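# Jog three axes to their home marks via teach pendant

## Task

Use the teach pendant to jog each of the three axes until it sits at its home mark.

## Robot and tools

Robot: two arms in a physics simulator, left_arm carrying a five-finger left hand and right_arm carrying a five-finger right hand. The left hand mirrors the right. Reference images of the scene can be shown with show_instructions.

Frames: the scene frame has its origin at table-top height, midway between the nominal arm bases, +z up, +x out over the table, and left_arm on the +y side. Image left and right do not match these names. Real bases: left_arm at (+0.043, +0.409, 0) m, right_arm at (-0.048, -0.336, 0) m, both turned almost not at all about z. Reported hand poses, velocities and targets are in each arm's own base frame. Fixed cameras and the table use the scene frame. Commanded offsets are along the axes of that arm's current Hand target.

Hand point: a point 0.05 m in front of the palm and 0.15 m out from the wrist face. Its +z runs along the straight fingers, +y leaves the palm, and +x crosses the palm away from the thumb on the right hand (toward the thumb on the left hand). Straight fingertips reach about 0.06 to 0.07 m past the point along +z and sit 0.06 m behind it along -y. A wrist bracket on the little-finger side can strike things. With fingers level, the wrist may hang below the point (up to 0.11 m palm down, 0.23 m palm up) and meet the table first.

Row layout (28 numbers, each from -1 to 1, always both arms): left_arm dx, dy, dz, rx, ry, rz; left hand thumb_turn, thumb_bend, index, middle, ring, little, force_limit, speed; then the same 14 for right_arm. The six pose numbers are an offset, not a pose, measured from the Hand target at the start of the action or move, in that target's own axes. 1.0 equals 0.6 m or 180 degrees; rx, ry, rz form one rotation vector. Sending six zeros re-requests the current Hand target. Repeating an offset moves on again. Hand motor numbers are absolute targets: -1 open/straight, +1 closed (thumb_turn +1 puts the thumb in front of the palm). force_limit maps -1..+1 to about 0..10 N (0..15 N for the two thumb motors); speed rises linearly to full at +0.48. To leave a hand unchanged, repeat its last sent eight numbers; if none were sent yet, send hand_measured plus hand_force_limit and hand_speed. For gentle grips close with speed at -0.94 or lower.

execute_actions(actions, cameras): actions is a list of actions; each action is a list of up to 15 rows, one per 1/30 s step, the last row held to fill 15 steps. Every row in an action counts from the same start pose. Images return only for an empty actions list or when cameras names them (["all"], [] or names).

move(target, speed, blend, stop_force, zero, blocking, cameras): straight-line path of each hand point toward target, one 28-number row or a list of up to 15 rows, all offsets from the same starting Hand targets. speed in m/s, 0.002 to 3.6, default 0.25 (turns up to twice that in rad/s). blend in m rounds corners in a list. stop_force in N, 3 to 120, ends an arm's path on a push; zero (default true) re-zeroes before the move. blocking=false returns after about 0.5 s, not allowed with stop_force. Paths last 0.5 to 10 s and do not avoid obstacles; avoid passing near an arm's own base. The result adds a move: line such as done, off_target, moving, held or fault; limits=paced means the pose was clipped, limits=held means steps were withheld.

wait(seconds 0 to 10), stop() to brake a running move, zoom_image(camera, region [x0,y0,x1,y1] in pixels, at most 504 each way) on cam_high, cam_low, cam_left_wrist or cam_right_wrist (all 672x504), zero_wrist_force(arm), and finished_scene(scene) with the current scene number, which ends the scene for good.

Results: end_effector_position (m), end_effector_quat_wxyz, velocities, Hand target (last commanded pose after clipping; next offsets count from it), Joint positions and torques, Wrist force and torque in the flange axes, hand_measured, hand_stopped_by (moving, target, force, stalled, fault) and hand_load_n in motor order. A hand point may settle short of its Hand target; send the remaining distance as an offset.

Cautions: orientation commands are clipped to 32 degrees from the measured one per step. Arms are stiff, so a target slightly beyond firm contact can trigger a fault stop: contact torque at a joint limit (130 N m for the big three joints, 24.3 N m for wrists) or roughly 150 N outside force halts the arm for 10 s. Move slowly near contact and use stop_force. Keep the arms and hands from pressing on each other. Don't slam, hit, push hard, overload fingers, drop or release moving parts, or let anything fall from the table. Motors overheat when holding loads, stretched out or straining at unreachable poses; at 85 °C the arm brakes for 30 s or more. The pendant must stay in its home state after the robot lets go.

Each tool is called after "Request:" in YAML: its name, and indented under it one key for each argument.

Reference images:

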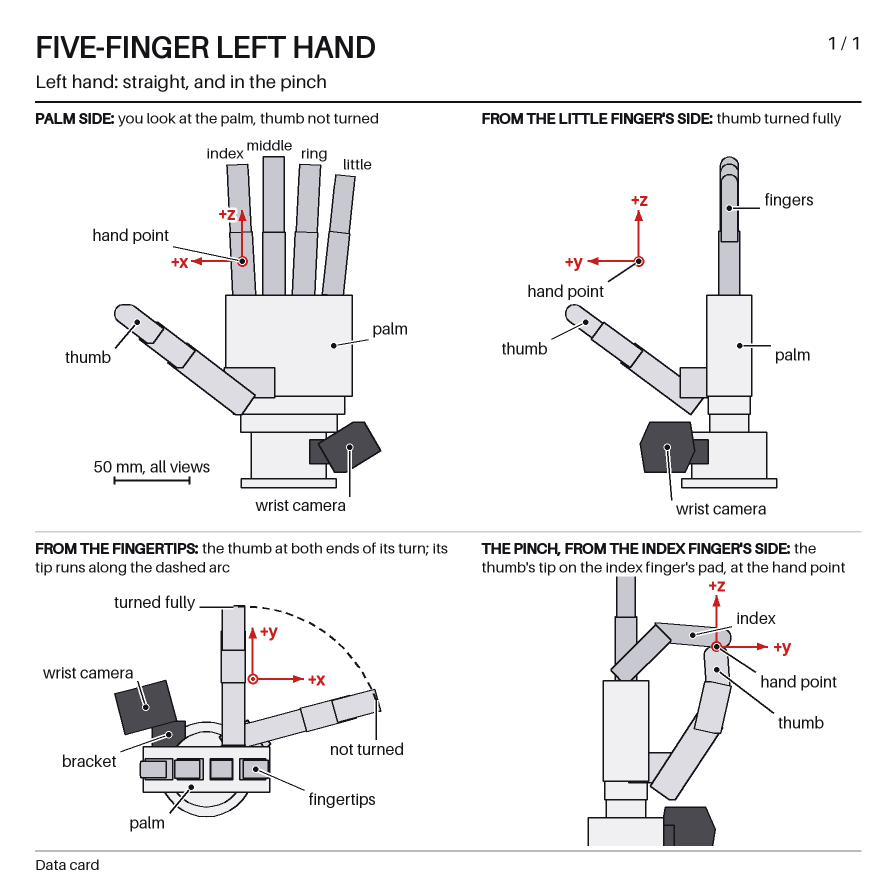

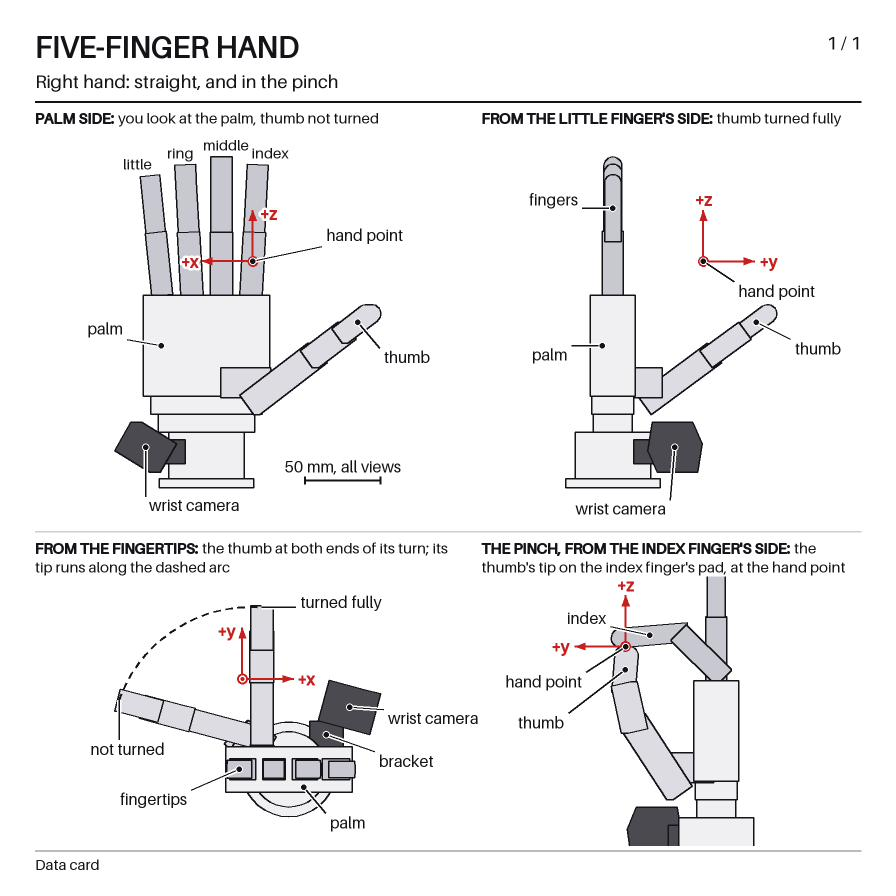

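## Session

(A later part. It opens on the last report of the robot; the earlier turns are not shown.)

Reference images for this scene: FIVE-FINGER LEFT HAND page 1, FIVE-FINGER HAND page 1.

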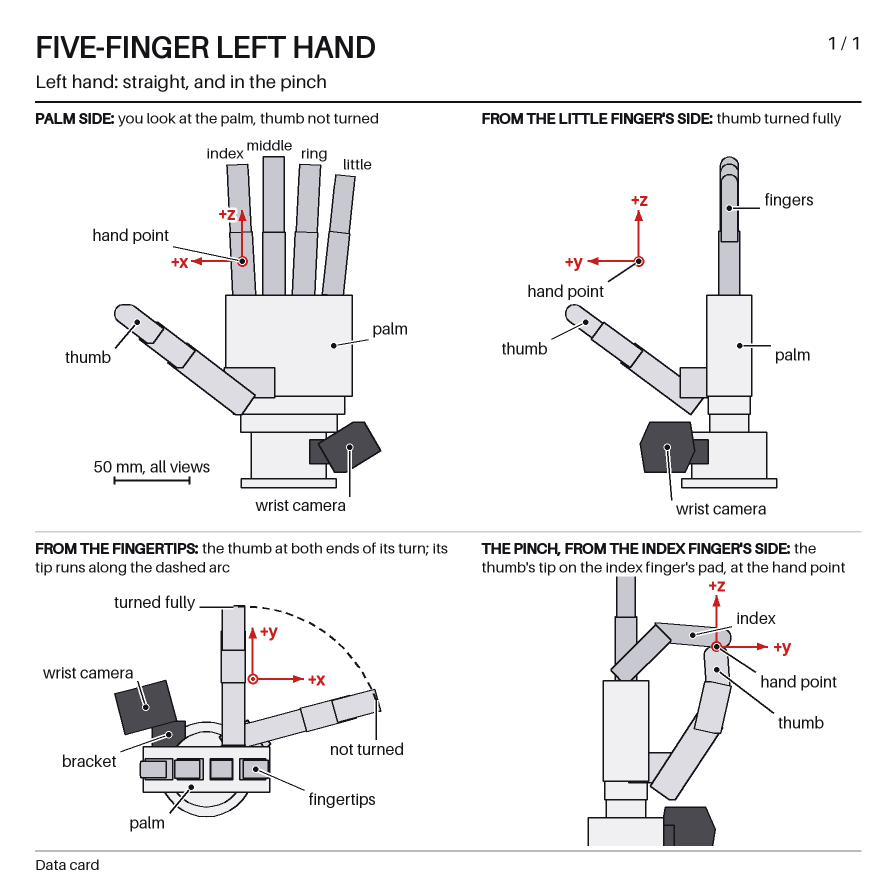

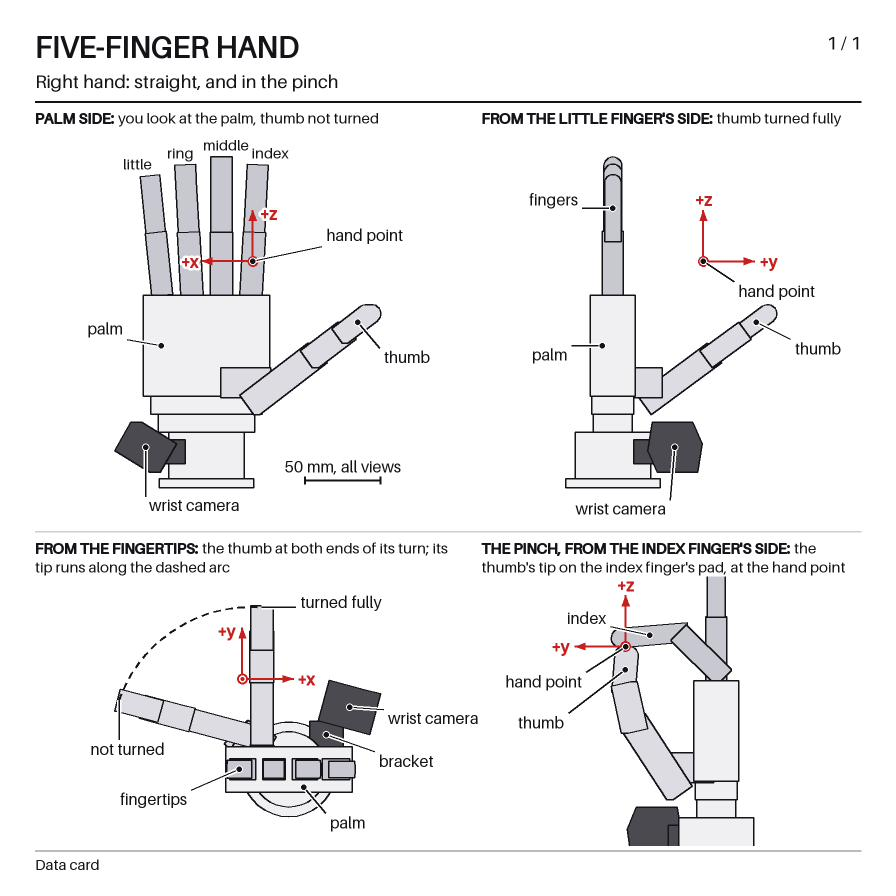

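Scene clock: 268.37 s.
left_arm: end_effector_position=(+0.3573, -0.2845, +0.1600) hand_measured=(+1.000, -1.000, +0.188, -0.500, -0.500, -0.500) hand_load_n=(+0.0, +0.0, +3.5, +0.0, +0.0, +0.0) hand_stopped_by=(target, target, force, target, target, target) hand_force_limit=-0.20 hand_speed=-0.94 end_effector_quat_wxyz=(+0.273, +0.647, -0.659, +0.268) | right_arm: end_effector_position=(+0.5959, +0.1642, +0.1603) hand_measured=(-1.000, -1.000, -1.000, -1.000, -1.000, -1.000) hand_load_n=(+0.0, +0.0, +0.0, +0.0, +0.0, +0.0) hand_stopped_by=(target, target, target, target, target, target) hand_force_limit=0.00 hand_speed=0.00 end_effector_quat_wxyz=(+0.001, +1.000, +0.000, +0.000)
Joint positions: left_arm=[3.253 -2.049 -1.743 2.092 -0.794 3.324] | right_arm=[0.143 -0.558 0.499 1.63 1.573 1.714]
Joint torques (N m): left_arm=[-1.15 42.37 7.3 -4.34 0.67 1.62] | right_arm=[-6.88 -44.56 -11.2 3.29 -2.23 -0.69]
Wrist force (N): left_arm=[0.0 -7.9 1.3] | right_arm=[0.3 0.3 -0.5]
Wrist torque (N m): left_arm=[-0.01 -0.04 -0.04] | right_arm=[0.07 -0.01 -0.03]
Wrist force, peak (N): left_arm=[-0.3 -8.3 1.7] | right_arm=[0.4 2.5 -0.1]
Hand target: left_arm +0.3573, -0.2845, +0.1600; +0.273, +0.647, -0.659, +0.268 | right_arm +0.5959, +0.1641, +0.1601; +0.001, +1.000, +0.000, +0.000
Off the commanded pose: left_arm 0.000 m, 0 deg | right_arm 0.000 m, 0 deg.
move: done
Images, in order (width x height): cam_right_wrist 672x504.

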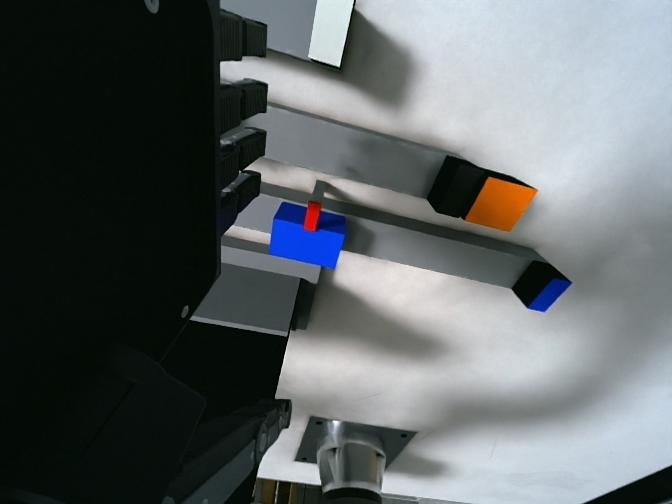

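Request:
move:
  target:
    - [0,0,0,0,0,0,1,-1,0.35,-0.5,-0.5,-0.5,-0.2,-0.94,0,0,-0.45,0,0,0,1,-1,1,1,1,1,0,0]
    - [0,0,0,0,0,0,1,-1,0.35,-0.5,-0.5,-0.5,-0.2,-0.94,-0.4967,-0.1867,-0.45,0.1954,0.1954,-0.4718,1,-1,1,1,1,1,0,0]
    - [0,0,0,0,0,0,1,-1,0.35,-0.5,-0.5,-0.5,-0.2,-0.94,-0.53,-0.2813,0.1822,0.1954,0.1954,-0.4718,1,-1,1,1,1,1,0,0]
    - [0,0,0,0,0,0,1,-1,0.35,-0.5,-0.5,-0.5,-0.2,-0.94,-0.435,-0.2813,0.1822,0.1954,0.1954,-0.4718,1,-1,1,1,1,1,0,0]
  speed: 0.35
  blend: [0.05,0.05,0.02,0]
  cameras: ["cam_high","cam_right_wrist"]

Request:
zoom_image:
  camera: "cam_right_wrist"
  region: [400, 200, 672, 480]

Request:
zoom_image:
  camera: "cam_high"
  region: [250, 240, 350, 315]

Scene clock: 276.83 s.
left_arm: end_effector_position=(+0.3573, -0.2845, +0.1600) hand_measured=(+1.000, -1.000, +0.188, -0.500, -0.500, -0.500) hand_load_n=(+0.0, +0.0, +3.0, +0.0, +0.0, +0.0) hand_stopped_by=(target, target, force, target, target, target) hand_force_limit=-0.20 hand_speed=-0.94 end_effector_quat_wxyz=(+0.273, +0.648, -0.659, +0.268) | right_arm: end_effector_position=(+0.3080, +0.3321, +0.0488) hand_measured=(+1.000, -1.000, +1.000, +1.000, +1.000, +1.000) hand_load_n=(+0.5, +0.0, +0.5, +0.0, +0.0, +0.0) hand_stopped_by=(target, target, target, target, target, target) hand_force_limit=0.00 hand_speed=0.00 end_effector_quat_wxyz=(-0.269, +0.654, +0.653, +0.270)
Joint positions: left_arm=[3.253 -2.049 -1.743 2.092 -0.794 3.324] | right_arm=[0.17 -1.273 2.161 0.514 0.803 0.241]
Joint torques (N m): left_arm=[-7.52 40.36 2.85 -3.63 -0.63 1.62] | right_arm=[0.07 -22.85 -13.08 2.26 -1.43 0.03]
Wrist force (N): left_arm=[-0.8 -6.7 1.1] | right_arm=[0.4 1.0 -0.9]
Wrist torque (N m): left_arm=[-0.01 -0.06 -0.01] | right_arm=[0.14 0.17 0.13]
Wrist force, peak (N): left_arm=[1.1 -37.5 -3.5] | right_arm=[2.3 11.1 -0.5]
Hand target: left_arm +0.3573, -0.2845, +0.1600; +0.273, +0.647, -0.659, +0.268 | right_arm +0.3080, +0.3321, +0.0488; -0.269, +0.654, +0.653, +0.270 (not the last commanded pose)
Off the commanded pose: left_arm 0.000 m, 0 deg | right_arm 0.027 m, 0 deg.
FORCE FAULT: contact force on the right arm reached its limit, and that arm stopped. The contact can be on any part of that arm, not only on its tool. That arm's remaining commands of this call were not run. That arm is still stopped at the end of this call. That arm stays stopped for about 10 more seconds. Until then a move that you send moves the other arm only, and its call returns only when the move has ended. Once the stop has ended, the next robot result says so. If the stop ends while you think or write, that arm runs what you send next, counted from a new Hand target: where the arm stands when the stop ends. While its stop runs, that arm, its gripper or tool too, takes no new command. Until it ends, the stop uses up actions while you think or wait. An arm that is not stopped still takes commands.
elbow stopped short (right arm): the move would have taken joint 3 (elbow) straighter than the controller allows.
move: fault (right_arm)
Images, in order (width x height): cam_high 672x504, cam_right_wrist 672x504.

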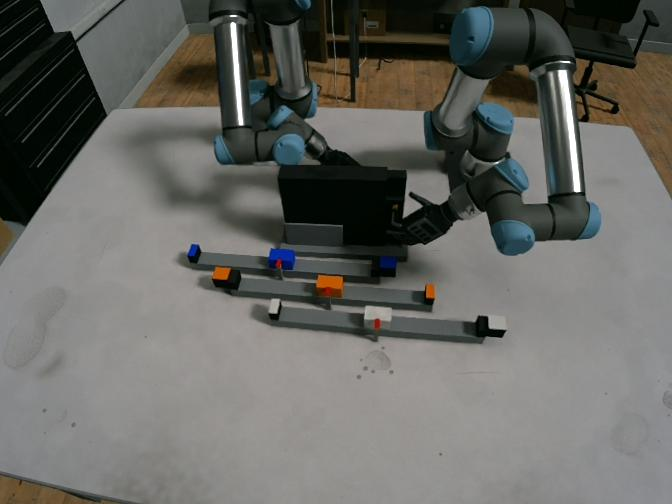

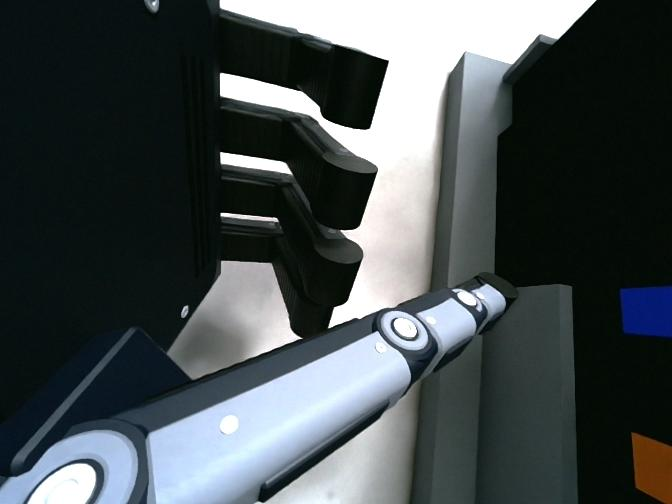

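Scaled by 1.800.

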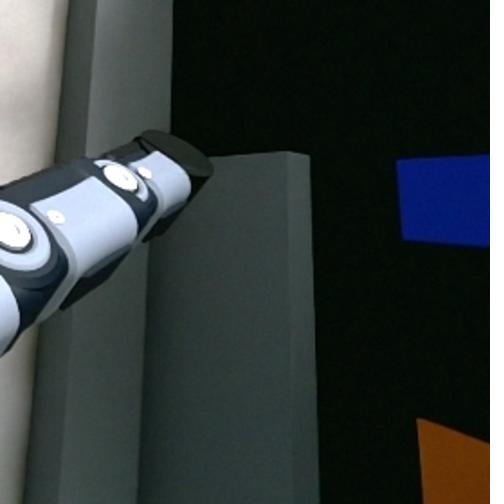

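Scaled by 5.040.

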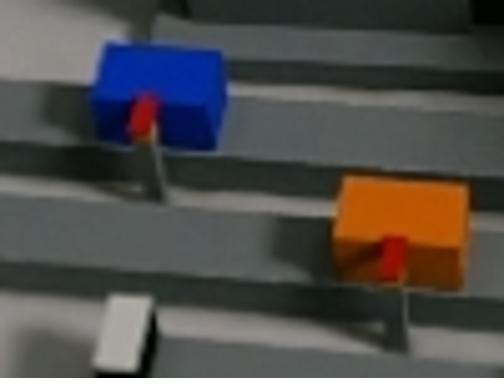

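Request:
wait:
  seconds: 10
  cameras: ["all"]

Scene clock: 292.20 s.
left_arm: end_effector_position=(+0.3573, -0.2845, +0.1600) hand_measured=(+1.000, -1.000, +0.188, -0.500, -0.500, -0.500) hand_load_n=(+0.0, +0.0, +3.0, +0.0, +0.0, +0.0) hand_stopped_by=(target, target, force, target, target, target) hand_force_limit=-0.20 hand_speed=-0.94 end_effector_quat_wxyz=(+0.273, +0.647, -0.659, +0.268) | right_arm: end_effector_position=(+0.3080, +0.3321, +0.0488) hand_measured=(+1.000, -1.000, +1.000, +1.000, +1.000, +1.000) hand_load_n=(+0.0, +0.0, +0.0, +0.0, +0.0, +0.0) hand_stopped_by=(target, target, target, target, target, target) hand_force_limit=0.00 hand_speed=0.00 end_effector_quat_wxyz=(-0.269, +0.654, +0.653, +0.270)
Joint positions: left_arm=[3.253 -2.049 -1.743 2.092 -0.794 3.324] | right_arm=[0.17 -1.273 2.161 0.514 0.803 0.241]
Joint torques (N m): left_arm=[-7.6 25.73 3.04 -2.24 -0.05 1.81] | right_arm=[0.12 -24.19 -13.59 2.41 -1.32 0]
Wrist force (N): left_arm=[-0.9 -6.9 0.9] | right_arm=[0.0 0.7 -0.8]
Wrist torque (N m): left_arm=[-0.01 -0.05 -0.01] | right_arm=[0.09 0.22 0.10]
Wrist force, peak (N): left_arm=[-1.1 -7.3 1.2] | right_arm=[0.1 1.3 -1.2]
Hand target: left_arm +0.3573, -0.2845, +0.1600; +0.273, +0.647, -0.659, +0.268 | right_arm +0.3080, +0.3321, +0.0488; -0.269, +0.654, +0.653, +0.270 (not the last commanded pose)
Off the commanded pose: left_arm 0.000 m, 0 deg | right_arm 0.027 m, 0 deg.
FORCE FAULT, CONTINUED: the right arm's stop, for the force fault that an earlier result reported, is over. The rest of the stop counts as 19 of the actions that you can send in this scene. During its stop the right arm's controller moved it back a little. That arm's target is now where it stood when the stop ended, not its last command. That arm accepts commands again.
wait: 10.00 s; at rest from the start

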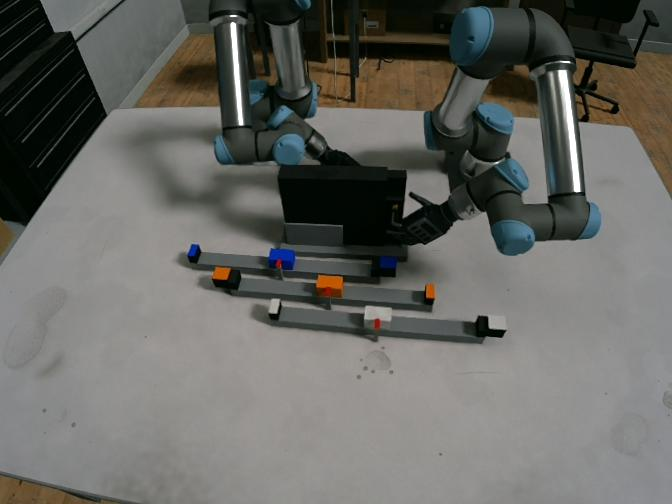

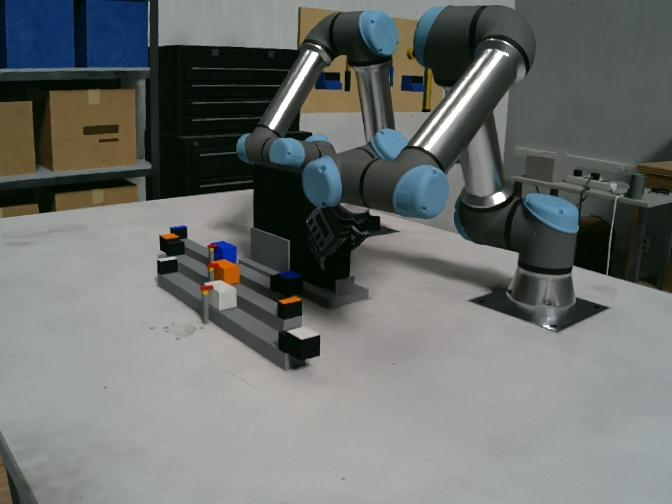

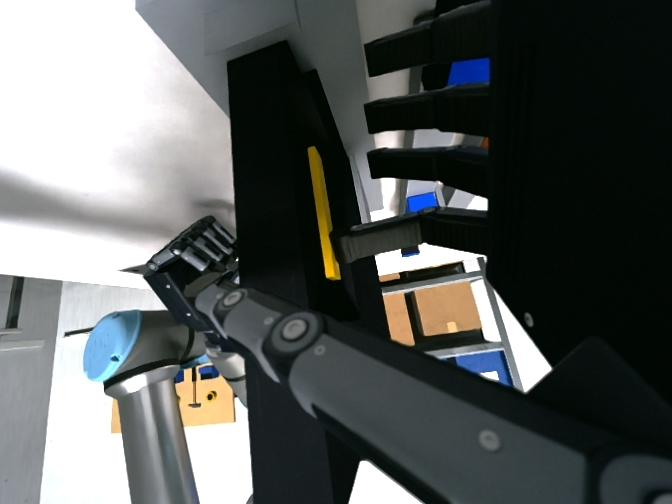

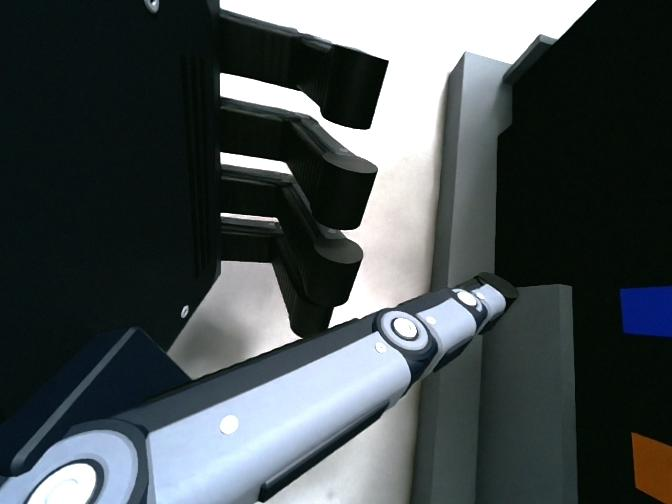

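Request:
move:
  target: [0,0,0,0,0,0,1,-1,0.35,-0.5,-0.5,-0.5,-0.2,-0.94,0.003,0.0533,-0.0014,0,0,0,1,-1,1,1,1,1,0,0]
  speed: 0.06
  stop_force: 5
  cameras: ["cam_right_wrist"]

Request:
zoom_image:
  camera: "cam_right_wrist"
  region: [400, 200, 672, 480]

Scene clock: 294.80 s.
left_arm: end_effector_position=(+0.3573, -0.2845, +0.1600) hand_measured=(+1.000, -1.000, +0.188, -0.500, -0.500, -0.500) hand_load_n=(+0.0, +0.0, +2.5, +0.0, +0.0, +0.0) hand_stopped_by=(target, target, force, target, target, target) hand_force_limit=-0.20 hand_speed=-0.94 end_effector_quat_wxyz=(+0.273, +0.647, -0.659, +0.268) | right_arm: end_effector_position=(+0.3079, +0.3321, +0.0481) hand_measured=(+1.000, -1.000, +1.000, +1.000, +1.000, +1.000) hand_load_n=(+0.0, +0.0, +0.0, +0.0, +0.0, +0.0) hand_stopped_by=(target, target, target, target, target, target) hand_force_limit=0.00 hand_speed=0.00 end_effector_quat_wxyz=(-0.270, +0.655, +0.653, +0.270)
Joint positions: left_arm=[3.253 -2.049 -1.743 2.093 -0.794 3.324] | right_arm=[0.17 -1.272 2.161 0.513 0.802 0.241]
Joint torques (N m): left_arm=[-6.97 23.34 5.54 -1.92 1.2 1.8] | right_arm=[-0.07 -23.16 -12.83 2.34 -1.41 -0.13]
Wrist force (N): left_arm=[-1.3 -7.3 0.5] | right_arm=[0.1 0.7 -0.8]
Wrist torque (N m): left_arm=[-0.01 -0.03 -0.02] | right_arm=[0.09 0.21 0.11]
Wrist force, peak (N): left_arm=[3.3 -70.0 -9.5] | right_arm=[0.8 3.6 -0.6]
Hand target: left_arm +0.3574, -0.2845, +0.1600; +0.273, +0.647, -0.659, +0.268 | right_arm +0.3079, +0.3321, +0.0481; -0.270, +0.655, +0.653, +0.270 (not the last commanded pose)
Off the commanded pose: left_arm 0.000 m, 0 deg | right_arm 0.032 m, 0 deg.
FORCE FAULT: contact force on the right arm reached its limit, and that arm stopped. The contact can be on any part of that arm, not only on its tool. That arm's remaining commands of this call were not run. That arm is still stopped at the end of this call. That arm stays stopped for about 10 more seconds. Until then a move that you send moves the other arm only, and its call returns only when the move has ended. Once the stop has ended, the next robot result says so. If the stop ends while you think or write, that arm runs what you send next, counted from a new Hand target: where the arm stands when the stop ends. While its stop runs, that arm, its gripper or tool too, takes no new command. Until it ends, the stop uses up actions while you think or wait. An arm that is not stopped still takes commands.
move: fault (right_arm), contact (left_arm)
Images, in order (width x height): cam_right_wrist 672x504.

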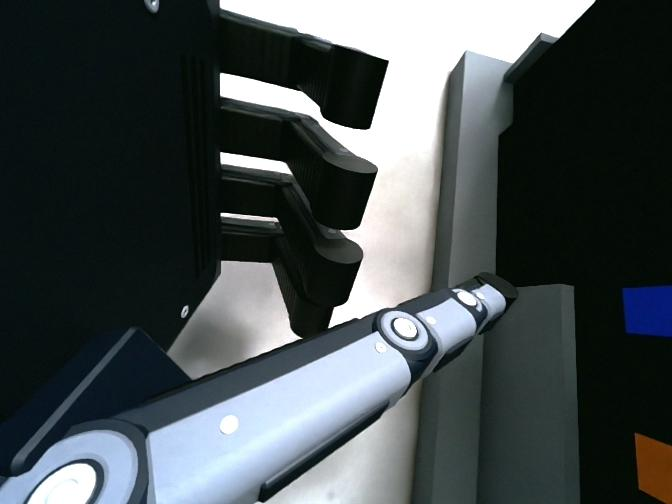

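Scaled by 1.800.

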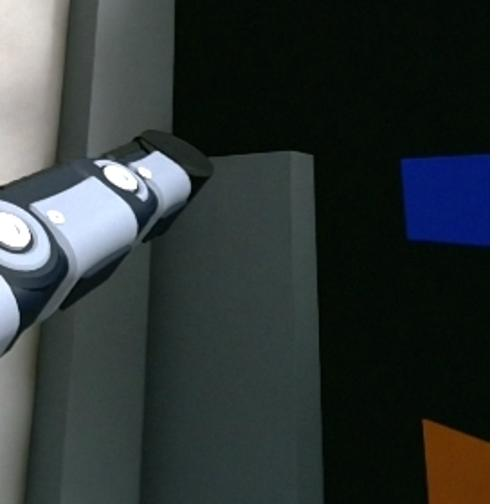

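Request:
wait:
  seconds: 10

Request:
move:
  target: [0,0,0,0,0,0,1,-1,0.35,-0.5,-0.5,-0.5,-0.2,-0.94,0,-0.1333,0,0,0,0,1,-1,1,1,1,1,0,0]
  speed: 0.05
  cameras: ["cam_right_wrist","cam_high"]

Scene clock: 307.23 s.
left_arm: end_effector_position=(+0.3574, -0.2845, +0.1600) hand_measured=(+1.000, -1.000, +0.188, -0.500, -0.500, -0.500) hand_load_n=(+0.0, +0.0, +2.5, +0.0, +0.0, +0.0) hand_stopped_by=(target, target, force, target, target, target) hand_force_limit=-0.20 hand_speed=-0.94 end_effector_quat_wxyz=(+0.273, +0.647, -0.659, +0.268) | right_arm: end_effector_position=(+0.3079, +0.3321, +0.0481) hand_measured=(+1.000, -1.000, +1.000, +1.000, +1.000, +1.000) hand_load_n=(+0.0, +0.0, +0.0, +0.0, +0.0, +0.0) hand_stopped_by=(target, target, target, target, target, target) hand_force_limit=0.00 hand_speed=0.00 end_effector_quat_wxyz=(-0.270, +0.655, +0.653, +0.270)
Joint positions: left_arm=[3.253 -2.049 -1.743 2.093 -0.794 3.324] | right_arm=[0.17 -1.272 2.161 0.513 0.802 0.241]
Joint torques (N m): left_arm=[2.44 23.68 21.54 -2.19 2.37 -0.18] | right_arm=[0.39 -22.83 -13.6 2.26 -1.28 -0.28]
Wrist force (N): left_arm=[-0.6 -6.9 0.4] | right_arm=[0.0 0.8 -0.7]
Wrist torque (N m): left_arm=[-0.03 -0.04 -0.02] | right_arm=[0.09 0.23 0.10]
Wrist force, peak (N): left_arm=[-1.1 -7.4 0.6] | right_arm=[0.0 1.3 -1.1]
Hand target: left_arm +0.3574, -0.2845, +0.1600; +0.273, +0.647, -0.659, +0.268 | right_arm +0.3079, +0.3321, +0.0481; -0.270, +0.655, +0.653, +0.270 (not the last commanded pose)
Off the commanded pose: left_arm 0.000 m, 0 deg | right_arm 0.032 m, 0 deg.
FORCE FAULT, CONTINUED: the right arm's stop, for the force fault that an earlier result reported, is over. The rest of the stop counts as 20 of the actions that you can send in this scene. During its stop the right arm's controller moved it back a little. That arm's target is now where it stood when the stop ended, not its last command. That arm accepts commands again.
wait: 10.00 s; at rest from the start

Scene clock: 309.13 s.
left_arm: end_effector_position=(+0.3574, -0.2845, +0.1600) hand_measured=(+1.000, -1.000, +0.188, -0.500, -0.500, -0.500) hand_load_n=(+0.0, +0.0, +2.5, +0.0, +0.0, +0.0) hand_stopped_by=(target, target, force, target, target, target) hand_force_limit=-0.20 hand_speed=-0.94 end_effector_quat_wxyz=(+0.273, +0.647, -0.659, +0.268) | right_arm: end_effector_position=(+0.2279, +0.3323, +0.0482) hand_measured=(+1.000, -1.000, +1.000, +1.000, +1.000, +1.000) hand_load_n=(+0.0, +0.0, +0.0, +0.0, +0.0, +0.0) hand_stopped_by=(target, target, target, target, target, target) hand_force_limit=0.00 hand_speed=0.00 end_effector_quat_wxyz=(-0.270, +0.655, +0.653, +0.270)
Joint positions: left_arm=[3.253 -2.049 -1.743 2.093 -0.794 3.324] | right_arm=[0.238 -1.419 2.339 0.418 0.816 0.334]
Joint torques (N m): left_arm=[2.89 23.98 21.69 -2.38 2.24 -0.43] | right_arm=[-5.23 -6.37 -16.21 3.25 -0.26 -1.8]
Wrist force (N): left_arm=[-0.8 -7.2 0.5] | right_arm=[-0.1 0.9 -0.9]
Wrist torque (N m): left_arm=[-0.04 -0.04 -0.01] | right_arm=[0.14 0.25 0.20]
Wrist force, peak (N): left_arm=[-0.9 -7.3 0.6] | right_arm=[0.1 1.5 -0.9]
Hand target: left_arm +0.3574, -0.2845, +0.1600; +0.273, +0.647, -0.659, +0.268 | right_arm +0.2280, +0.3323, +0.0482; -0.270, +0.655, +0.653, +0.270
Off the commanded pose: left_arm 0.000 m, 0 deg | right_arm 0.000 m, 0 deg.
move: done
Images, in order (width x height): cam_high 672x504, cam_right_wrist 672x504.

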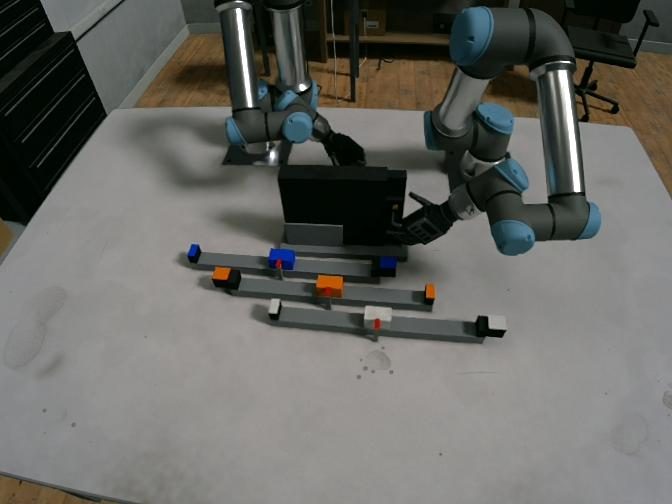

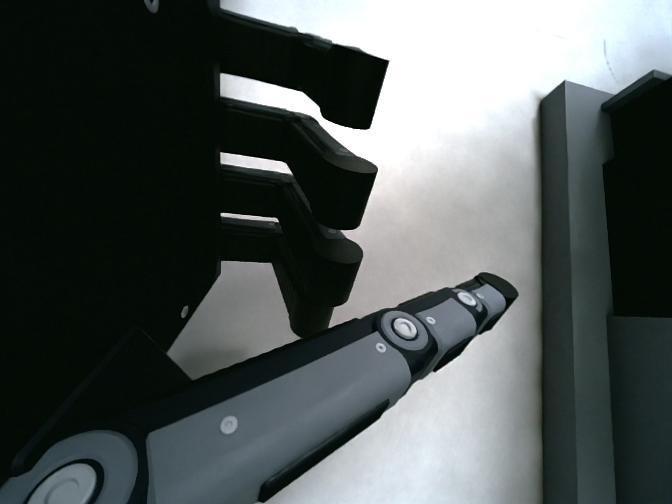

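Request:
move:
  target: [0,0,0,0,0,0,1,-1,0.35,-0.5,-0.5,-0.5,-0.2,-0.94,0.2192,0.0333,-0.4219,0,0,0,1,-1,1,1,1,1,0,0]
  speed: 0.2
  cameras: ["cam_right_wrist"]

Request:
zoom_image:
  camera: "cam_right_wrist"
  region: [380, 200, 600, 420]

Scene clock: 311.50 s.
left_arm: end_effector_position=(+0.3574, -0.2845, +0.1600) hand_measured=(+1.000, -1.000, +0.188, -0.500, -0.500, -0.500) hand_load_n=(+0.0, +0.0, +2.5, +0.0, +0.0, +0.0) hand_stopped_by=(target, target, force, target, target, target) hand_force_limit=-0.20 hand_speed=-0.94 end_effector_quat_wxyz=(+0.273, +0.647, -0.659, +0.268) | right_arm: end_effector_position=(+0.2480, +0.2470, +0.3204) hand_measured=(+1.000, -1.000, +1.000, +1.000, +1.000, +1.000) hand_load_n=(+0.0, +0.0, +0.0, +0.0, +0.0, +0.0) hand_stopped_by=(target, target, target, target, target, target) hand_force_limit=0.00 hand_speed=0.00 end_effector_quat_wxyz=(-0.270, +0.655, +0.653, +0.270)
Joint positions: left_arm=[3.253 -2.049 -1.743 2.093 -0.794 3.324] | right_arm=[-0.233 -1.875 2.056 1.614 0.814 -0.319]
Joint torques (N m): left_arm=[2.47 23.71 21.18 -2.21 2.31 -0.96] | right_arm=[-1.53 6.44 -25.37 3.7 -3.51 0.04]
Wrist force (N): left_arm=[-0.8 -7.1 0.5] | right_arm=[0.3 0.7 -0.3]
Wrist torque (N m): left_arm=[-0.02 -0.05 -0.01] | right_arm=[0.09 0.16 0.14]
Wrist force, peak (N): left_arm=[-0.9 -7.3 0.5] | right_arm=[0.7 1.1 -1.8]
Hand target: left_arm +0.3574, -0.2845, +0.1600; +0.273, +0.647, -0.659, +0.268 | right_arm +0.2480, +0.2470, +0.3204; -0.270, +0.655, +0.653, +0.270
Off the commanded pose: left_arm 0.000 m, 0 deg | right_arm 0.000 m, 0 deg.
move: done
Images, in order (width x height): cam_right_wrist 672x504.

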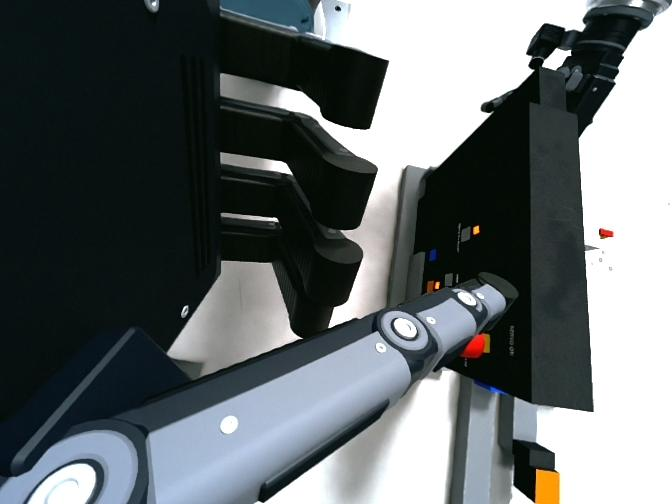

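Scaled by 2.291.

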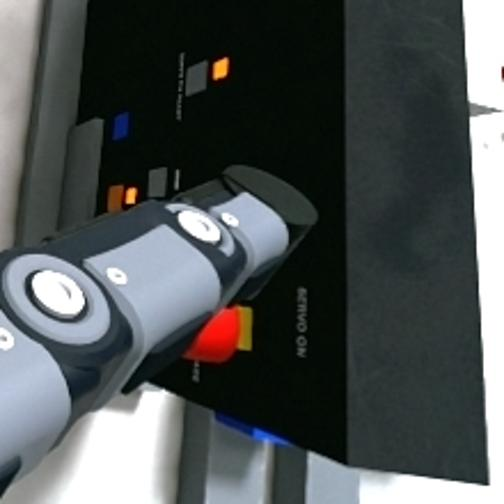

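Request:
move:
  target: [0,0,0,0,0,0,1,-1,-0.2,-0.5,-0.5,-0.5,-0.2,-0.2,0,0,0,0,0,0,1,-1,1,1,1,1,0,0]

Request:
move:
  target: [0,0,0,0,0,0,1,-1,0.36,-0.5,-0.5,-0.5,-0.2,-0.94,0,0,0,0,0,0,1,-1,1,1,1,1,0,0]
  cameras: ["cam_left_wrist","cam_right_wrist"]

Request:
zoom_image:
  camera: "cam_right_wrist"
  region: [380, 200, 600, 420]

Scene clock: 312.60 s.
left_arm: end_effector_position=(+0.3574, -0.2845, +0.1600) hand_measured=(+1.000, -1.000, -0.200, -0.500, -0.500, -0.500) hand_load_n=(-0.5, +0.0, +0.0, +0.0, +0.0, +0.0) hand_stopped_by=(target, target, target, target, target, target) hand_force_limit=-0.20 hand_speed=-0.20 end_effector_quat_wxyz=(+0.273, +0.647, -0.659, +0.268) | right_arm: end_effector_position=(+0.2480, +0.2470, +0.3204) hand_measured=(+1.000, -1.000, +1.000, +1.000, +1.000, +1.000) hand_load_n=(+0.0, +0.0, +0.0, +0.0, +0.0, +0.5) hand_stopped_by=(target, target, target, target, target, target) hand_force_limit=0.00 hand_speed=0.00 end_effector_quat_wxyz=(-0.270, +0.655, +0.653, +0.270)
Joint positions: left_arm=[3.253 -2.049 -1.743 2.093 -0.794 3.324] | right_arm=[-0.233 -1.875 2.056 1.614 0.814 -0.319]
Joint torques (N m): left_arm=[2.32 24.31 21.44 -2.08 2.2 -1.15] | right_arm=[-4.24 5.77 -25.93 3.76 -3.38 -1.66]
Wrist force (N): left_arm=[-2.1 -2.2 -0.9] | right_arm=[0.1 0.7 -0.5]
Wrist torque (N m): left_arm=[-0.28 0.29 -0.10] | right_arm=[0.09 0.20 0.14]
Wrist force, peak (N): left_arm=[-0.7 -7.2 0.7] | right_arm=[-0.2 0.7 -1.0]
Hand target: left_arm +0.3574, -0.2845, +0.1600; +0.273, +0.647, -0.659, +0.268 | right_arm +0.2480, +0.2470, +0.3204; -0.270, +0.655, +0.653, +0.270
Off the commanded pose: left_arm 0.000 m, 0 deg | right_arm 0.000 m, 0 deg.
move: done

Scene clock: 315.20 s.
left_arm: end_effector_position=(+0.3574, -0.2845, +0.1600) hand_measured=(+1.000, -1.000, +0.194, -0.500, -0.500, -0.500) hand_load_n=(-0.5, +0.0, +4.0, +0.0, +0.0, +0.0) hand_stopped_by=(target, target, force, target, target, target) hand_force_limit=-0.20 hand_speed=-0.94 end_effector_quat_wxyz=(+0.273, +0.647, -0.659, +0.268) | right_arm: end_effector_position=(+0.2480, +0.2470, +0.3204) hand_measured=(+1.000, -1.000, +1.000, +1.000, +1.000, +1.000) hand_load_n=(+0.0, +0.0, +0.0, +0.0, +0.0, +0.0) hand_stopped_by=(target, target, target, target, target, target) hand_force_limit=0.00 hand_speed=0.00 end_effector_quat_wxyz=(-0.270, +0.655, +0.653, +0.270)
Joint positions: left_arm=[3.253 -2.049 -1.743 2.093 -0.794 3.324] | right_arm=[-0.233 -1.875 2.056 1.614 0.814 -0.319]
Joint torques (N m): left_arm=[2.52 24.39 20.58 -2.36 0.37 -1.79] | right_arm=[-3.76 6.41 -26.59 3.79 -3.32 -1.7]
Wrist force (N): left_arm=[-2.4 -9.4 1.3] | right_arm=[-0.3 0.9 -0.6]
Wrist torque (N m): left_arm=[-0.25 0.32 -0.12] | right_arm=[0.12 0.26 0.12]
Wrist force, peak (N): left_arm=[-2.2 -9.5 1.4] | right_arm=[-0.4 0.9 -0.9]
Hand target: left_arm +0.3574, -0.2845, +0.1600; +0.273, +0.647, -0.659, +0.268 | right_arm +0.2480, +0.2470, +0.3204; -0.270, +0.655, +0.653, +0.270
Off the commanded pose: left_arm 0.000 m, 0 deg | right_arm 0.000 m, 0 deg.
move: done
Images, in order (width x height): cam_left_wrist 672x504, cam_right_wrist 672x504.

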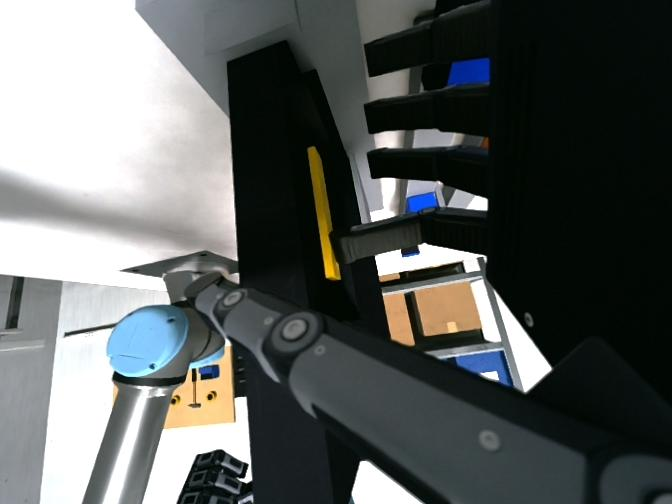

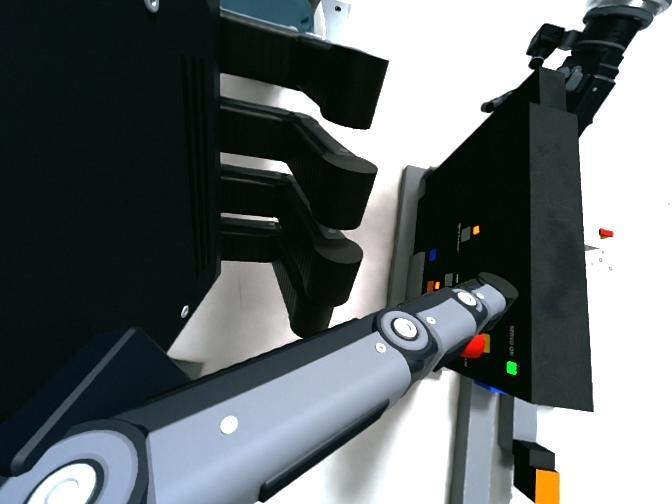

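Scaled by 2.291.

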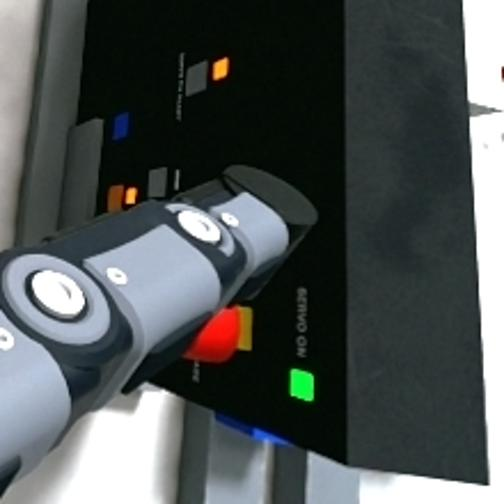

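Request:
move:
  target: [0,0,0,0,0,0,1,-1,0.36,-0.5,-0.5,-0.5,-0.2,-0.94,-0.1547,0.1167,0.357,-0.1548,0.0806,0.1188,1,-1,1,1,1,1,0,0]
  speed: 0.2
  cameras: ["cam_right_wrist","cam_high"]

Request:
zoom_image:
  camera: "cam_right_wrist"
  region: [400, 150, 672, 430]

Scene clock: 322.50 s.
left_arm: end_effector_position=(+0.3574, -0.2845, +0.1600) hand_measured=(+1.000, -1.000, +0.194, -0.500, -0.500, -0.500) hand_load_n=(+0.0, +0.0, +4.0, +0.0, +0.0, +0.0) hand_stopped_by=(target, target, force, target, target, target) hand_force_limit=-0.20 hand_speed=-0.94 end_effector_quat_wxyz=(+0.273, +0.647, -0.659, +0.268) | right_arm: end_effector_position=(+0.3180, +0.3321, +0.1031) hand_measured=(+1.000, -1.000, +1.000, +1.000, +1.000, +1.000) hand_load_n=(+0.0, +0.0, +0.0, +0.0, +0.0, +0.0) hand_stopped_by=(target, target, target, target, target, target) hand_force_limit=0.00 hand_speed=0.00 end_effector_quat_wxyz=(-0.229, +0.769, +0.399, +0.443)
Joint positions: left_arm=[3.253 -2.049 -1.743 2.093 -0.794 3.324] | right_arm=[0.371 -1.641 2.329 -0.08 1.073 1.249]
Joint torques (N m): left_arm=[3.03 25.26 19.45 -2.36 0.29 -1.7] | right_arm=[6.21 -9.68 -20.01 -0.95 1.34 1.92]
Wrist force (N): left_arm=[-2.3 -9.5 1.4] | right_arm=[-0.3 0.9 -0.9]
Wrist torque (N m): left_arm=[-0.28 0.31 -0.11] | right_arm=[0.12 0.38 0.23]
Wrist force, peak (N): left_arm=[-2.4 -9.6 1.2] | right_arm=[0.6 0.5 -1.9]
Hand target: left_arm +0.3574, -0.2845, +0.1600; +0.273, +0.647, -0.659, +0.268 | right_arm +0.3180, +0.3320, +0.1030; -0.229, +0.769, +0.399, +0.443
Off the commanded pose: left_arm 0.000 m, 0 deg | right_arm 0.000 m, 0 deg.
move: done
Images, in order (width x height): cam_high 672x504, cam_right_wrist 672x504.

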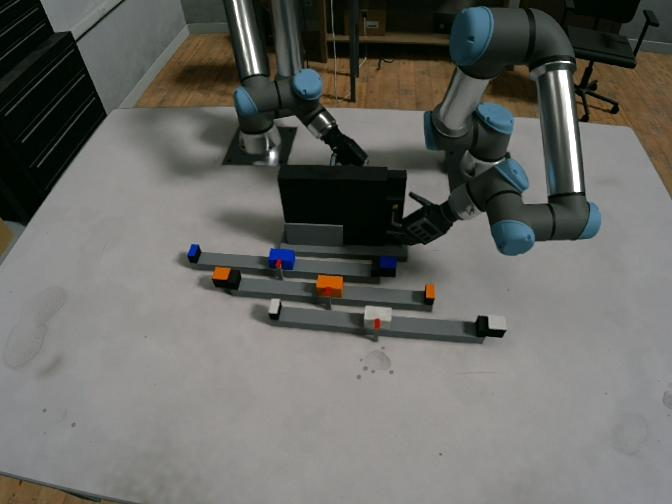

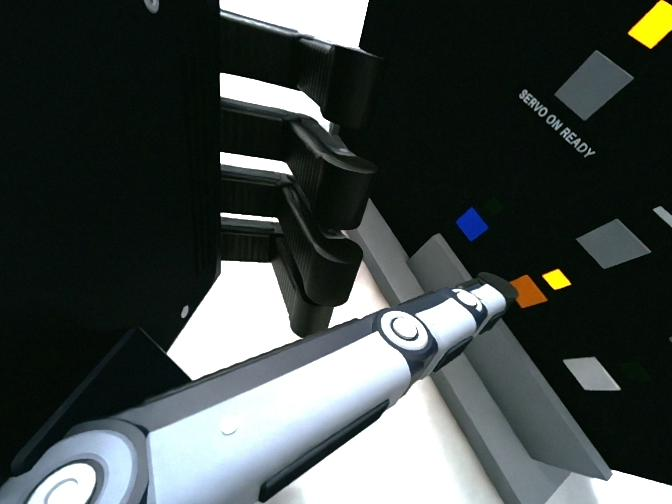

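Scaled by 1.800.

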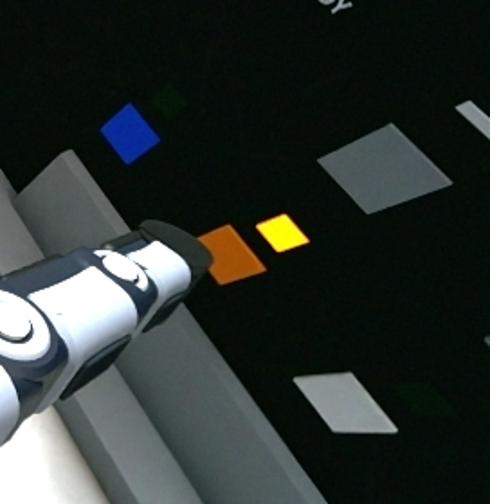

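Request:
move:
  target: [0,0,0,0,0,0,1,-1,0.36,-0.5,-0.5,-0.5,-0.2,-0.94,0.0181,0.0662,0.0314,0,0,0,1,-1,1,1,1,1,0,0]
  speed: 0.08
  cameras: ["cam_right_wrist"]

Request:
zoom_image:
  camera: "cam_right_wrist"
  region: [400, 150, 672, 430]

Scene clock: 324.13 s.
left_arm: end_effector_position=(+0.3574, -0.2845, +0.1600) hand_measured=(+1.000, -1.000, +0.194, -0.500, -0.500, -0.500) hand_load_n=(-0.5, +0.0, +3.5, +0.0, +0.0, +0.5) hand_stopped_by=(target, target, force, target, target, target) hand_force_limit=-0.20 hand_speed=-0.94 end_effector_quat_wxyz=(+0.273, +0.647, -0.659, +0.268) | right_arm: end_effector_position=(+0.3630, +0.3269, +0.1029) hand_measured=(+1.000, -1.000, +1.000, +1.000, +1.000, +1.000) hand_load_n=(+0.5, +0.0, +0.0, +0.0, +0.0, +0.0) hand_stopped_by=(target, target, target, target, target, target) hand_force_limit=0.00 hand_speed=0.00 end_effector_quat_wxyz=(-0.229, +0.769, +0.399, +0.443) end_effector_velocity=(-0.002, +0.000, +0.000) end_effector_angular_velocity=(+0.001, +0.000, -0.003)
Joint positions: left_arm=[3.253 -2.049 -1.743 2.093 -0.794 3.324] | right_arm=[0.287 -1.559 2.257 -0.06 1.005 1.192]
Joint velocities: left_arm=[within noise] | right_arm=[0.003 -0.004 0.004 -0.003 0.004 0.005]
Joint torques (N m): left_arm=[2.49 25.64 19.52 -2.65 0.22 -1.71] | right_arm=[6.92 -26.2 -5.87 -0.61 1.15 1.7]
Wrist force (N): left_arm=[-2.5 -9.4 1.1] | right_arm=[0.0 0.8 -0.8]
Wrist torque (N m): left_arm=[-0.26 0.35 -0.13] | right_arm=[0.10 0.33 0.15]
Wrist force, peak (N): left_arm=[-2.5 -9.5 1.4] | right_arm=[-0.3 1.9 -0.6]
Hand target: left_arm +0.3574, -0.2845, +0.1600; +0.273, +0.647, -0.659, +0.268 | right_arm +0.3630, +0.3269, +0.1030; -0.229, +0.769, +0.399, +0.443
Off the commanded pose: left_arm 0.000 m, 0 deg | right_arm 0.000 m, 0 deg.
move: done
Images, in order (width x height): cam_right_wrist 672x504.

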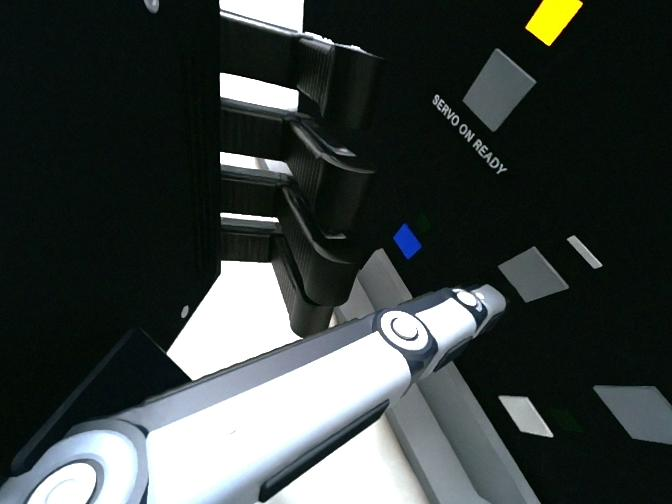

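Scaled by 1.800.

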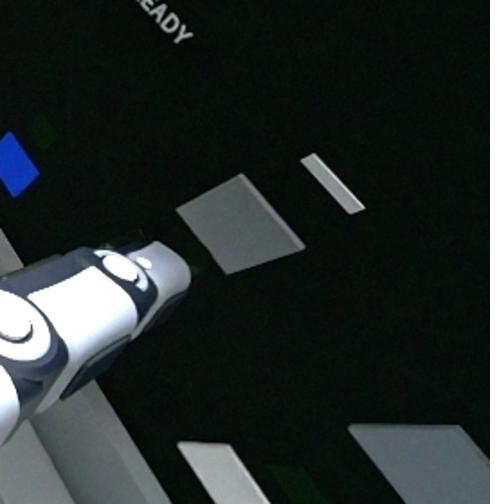

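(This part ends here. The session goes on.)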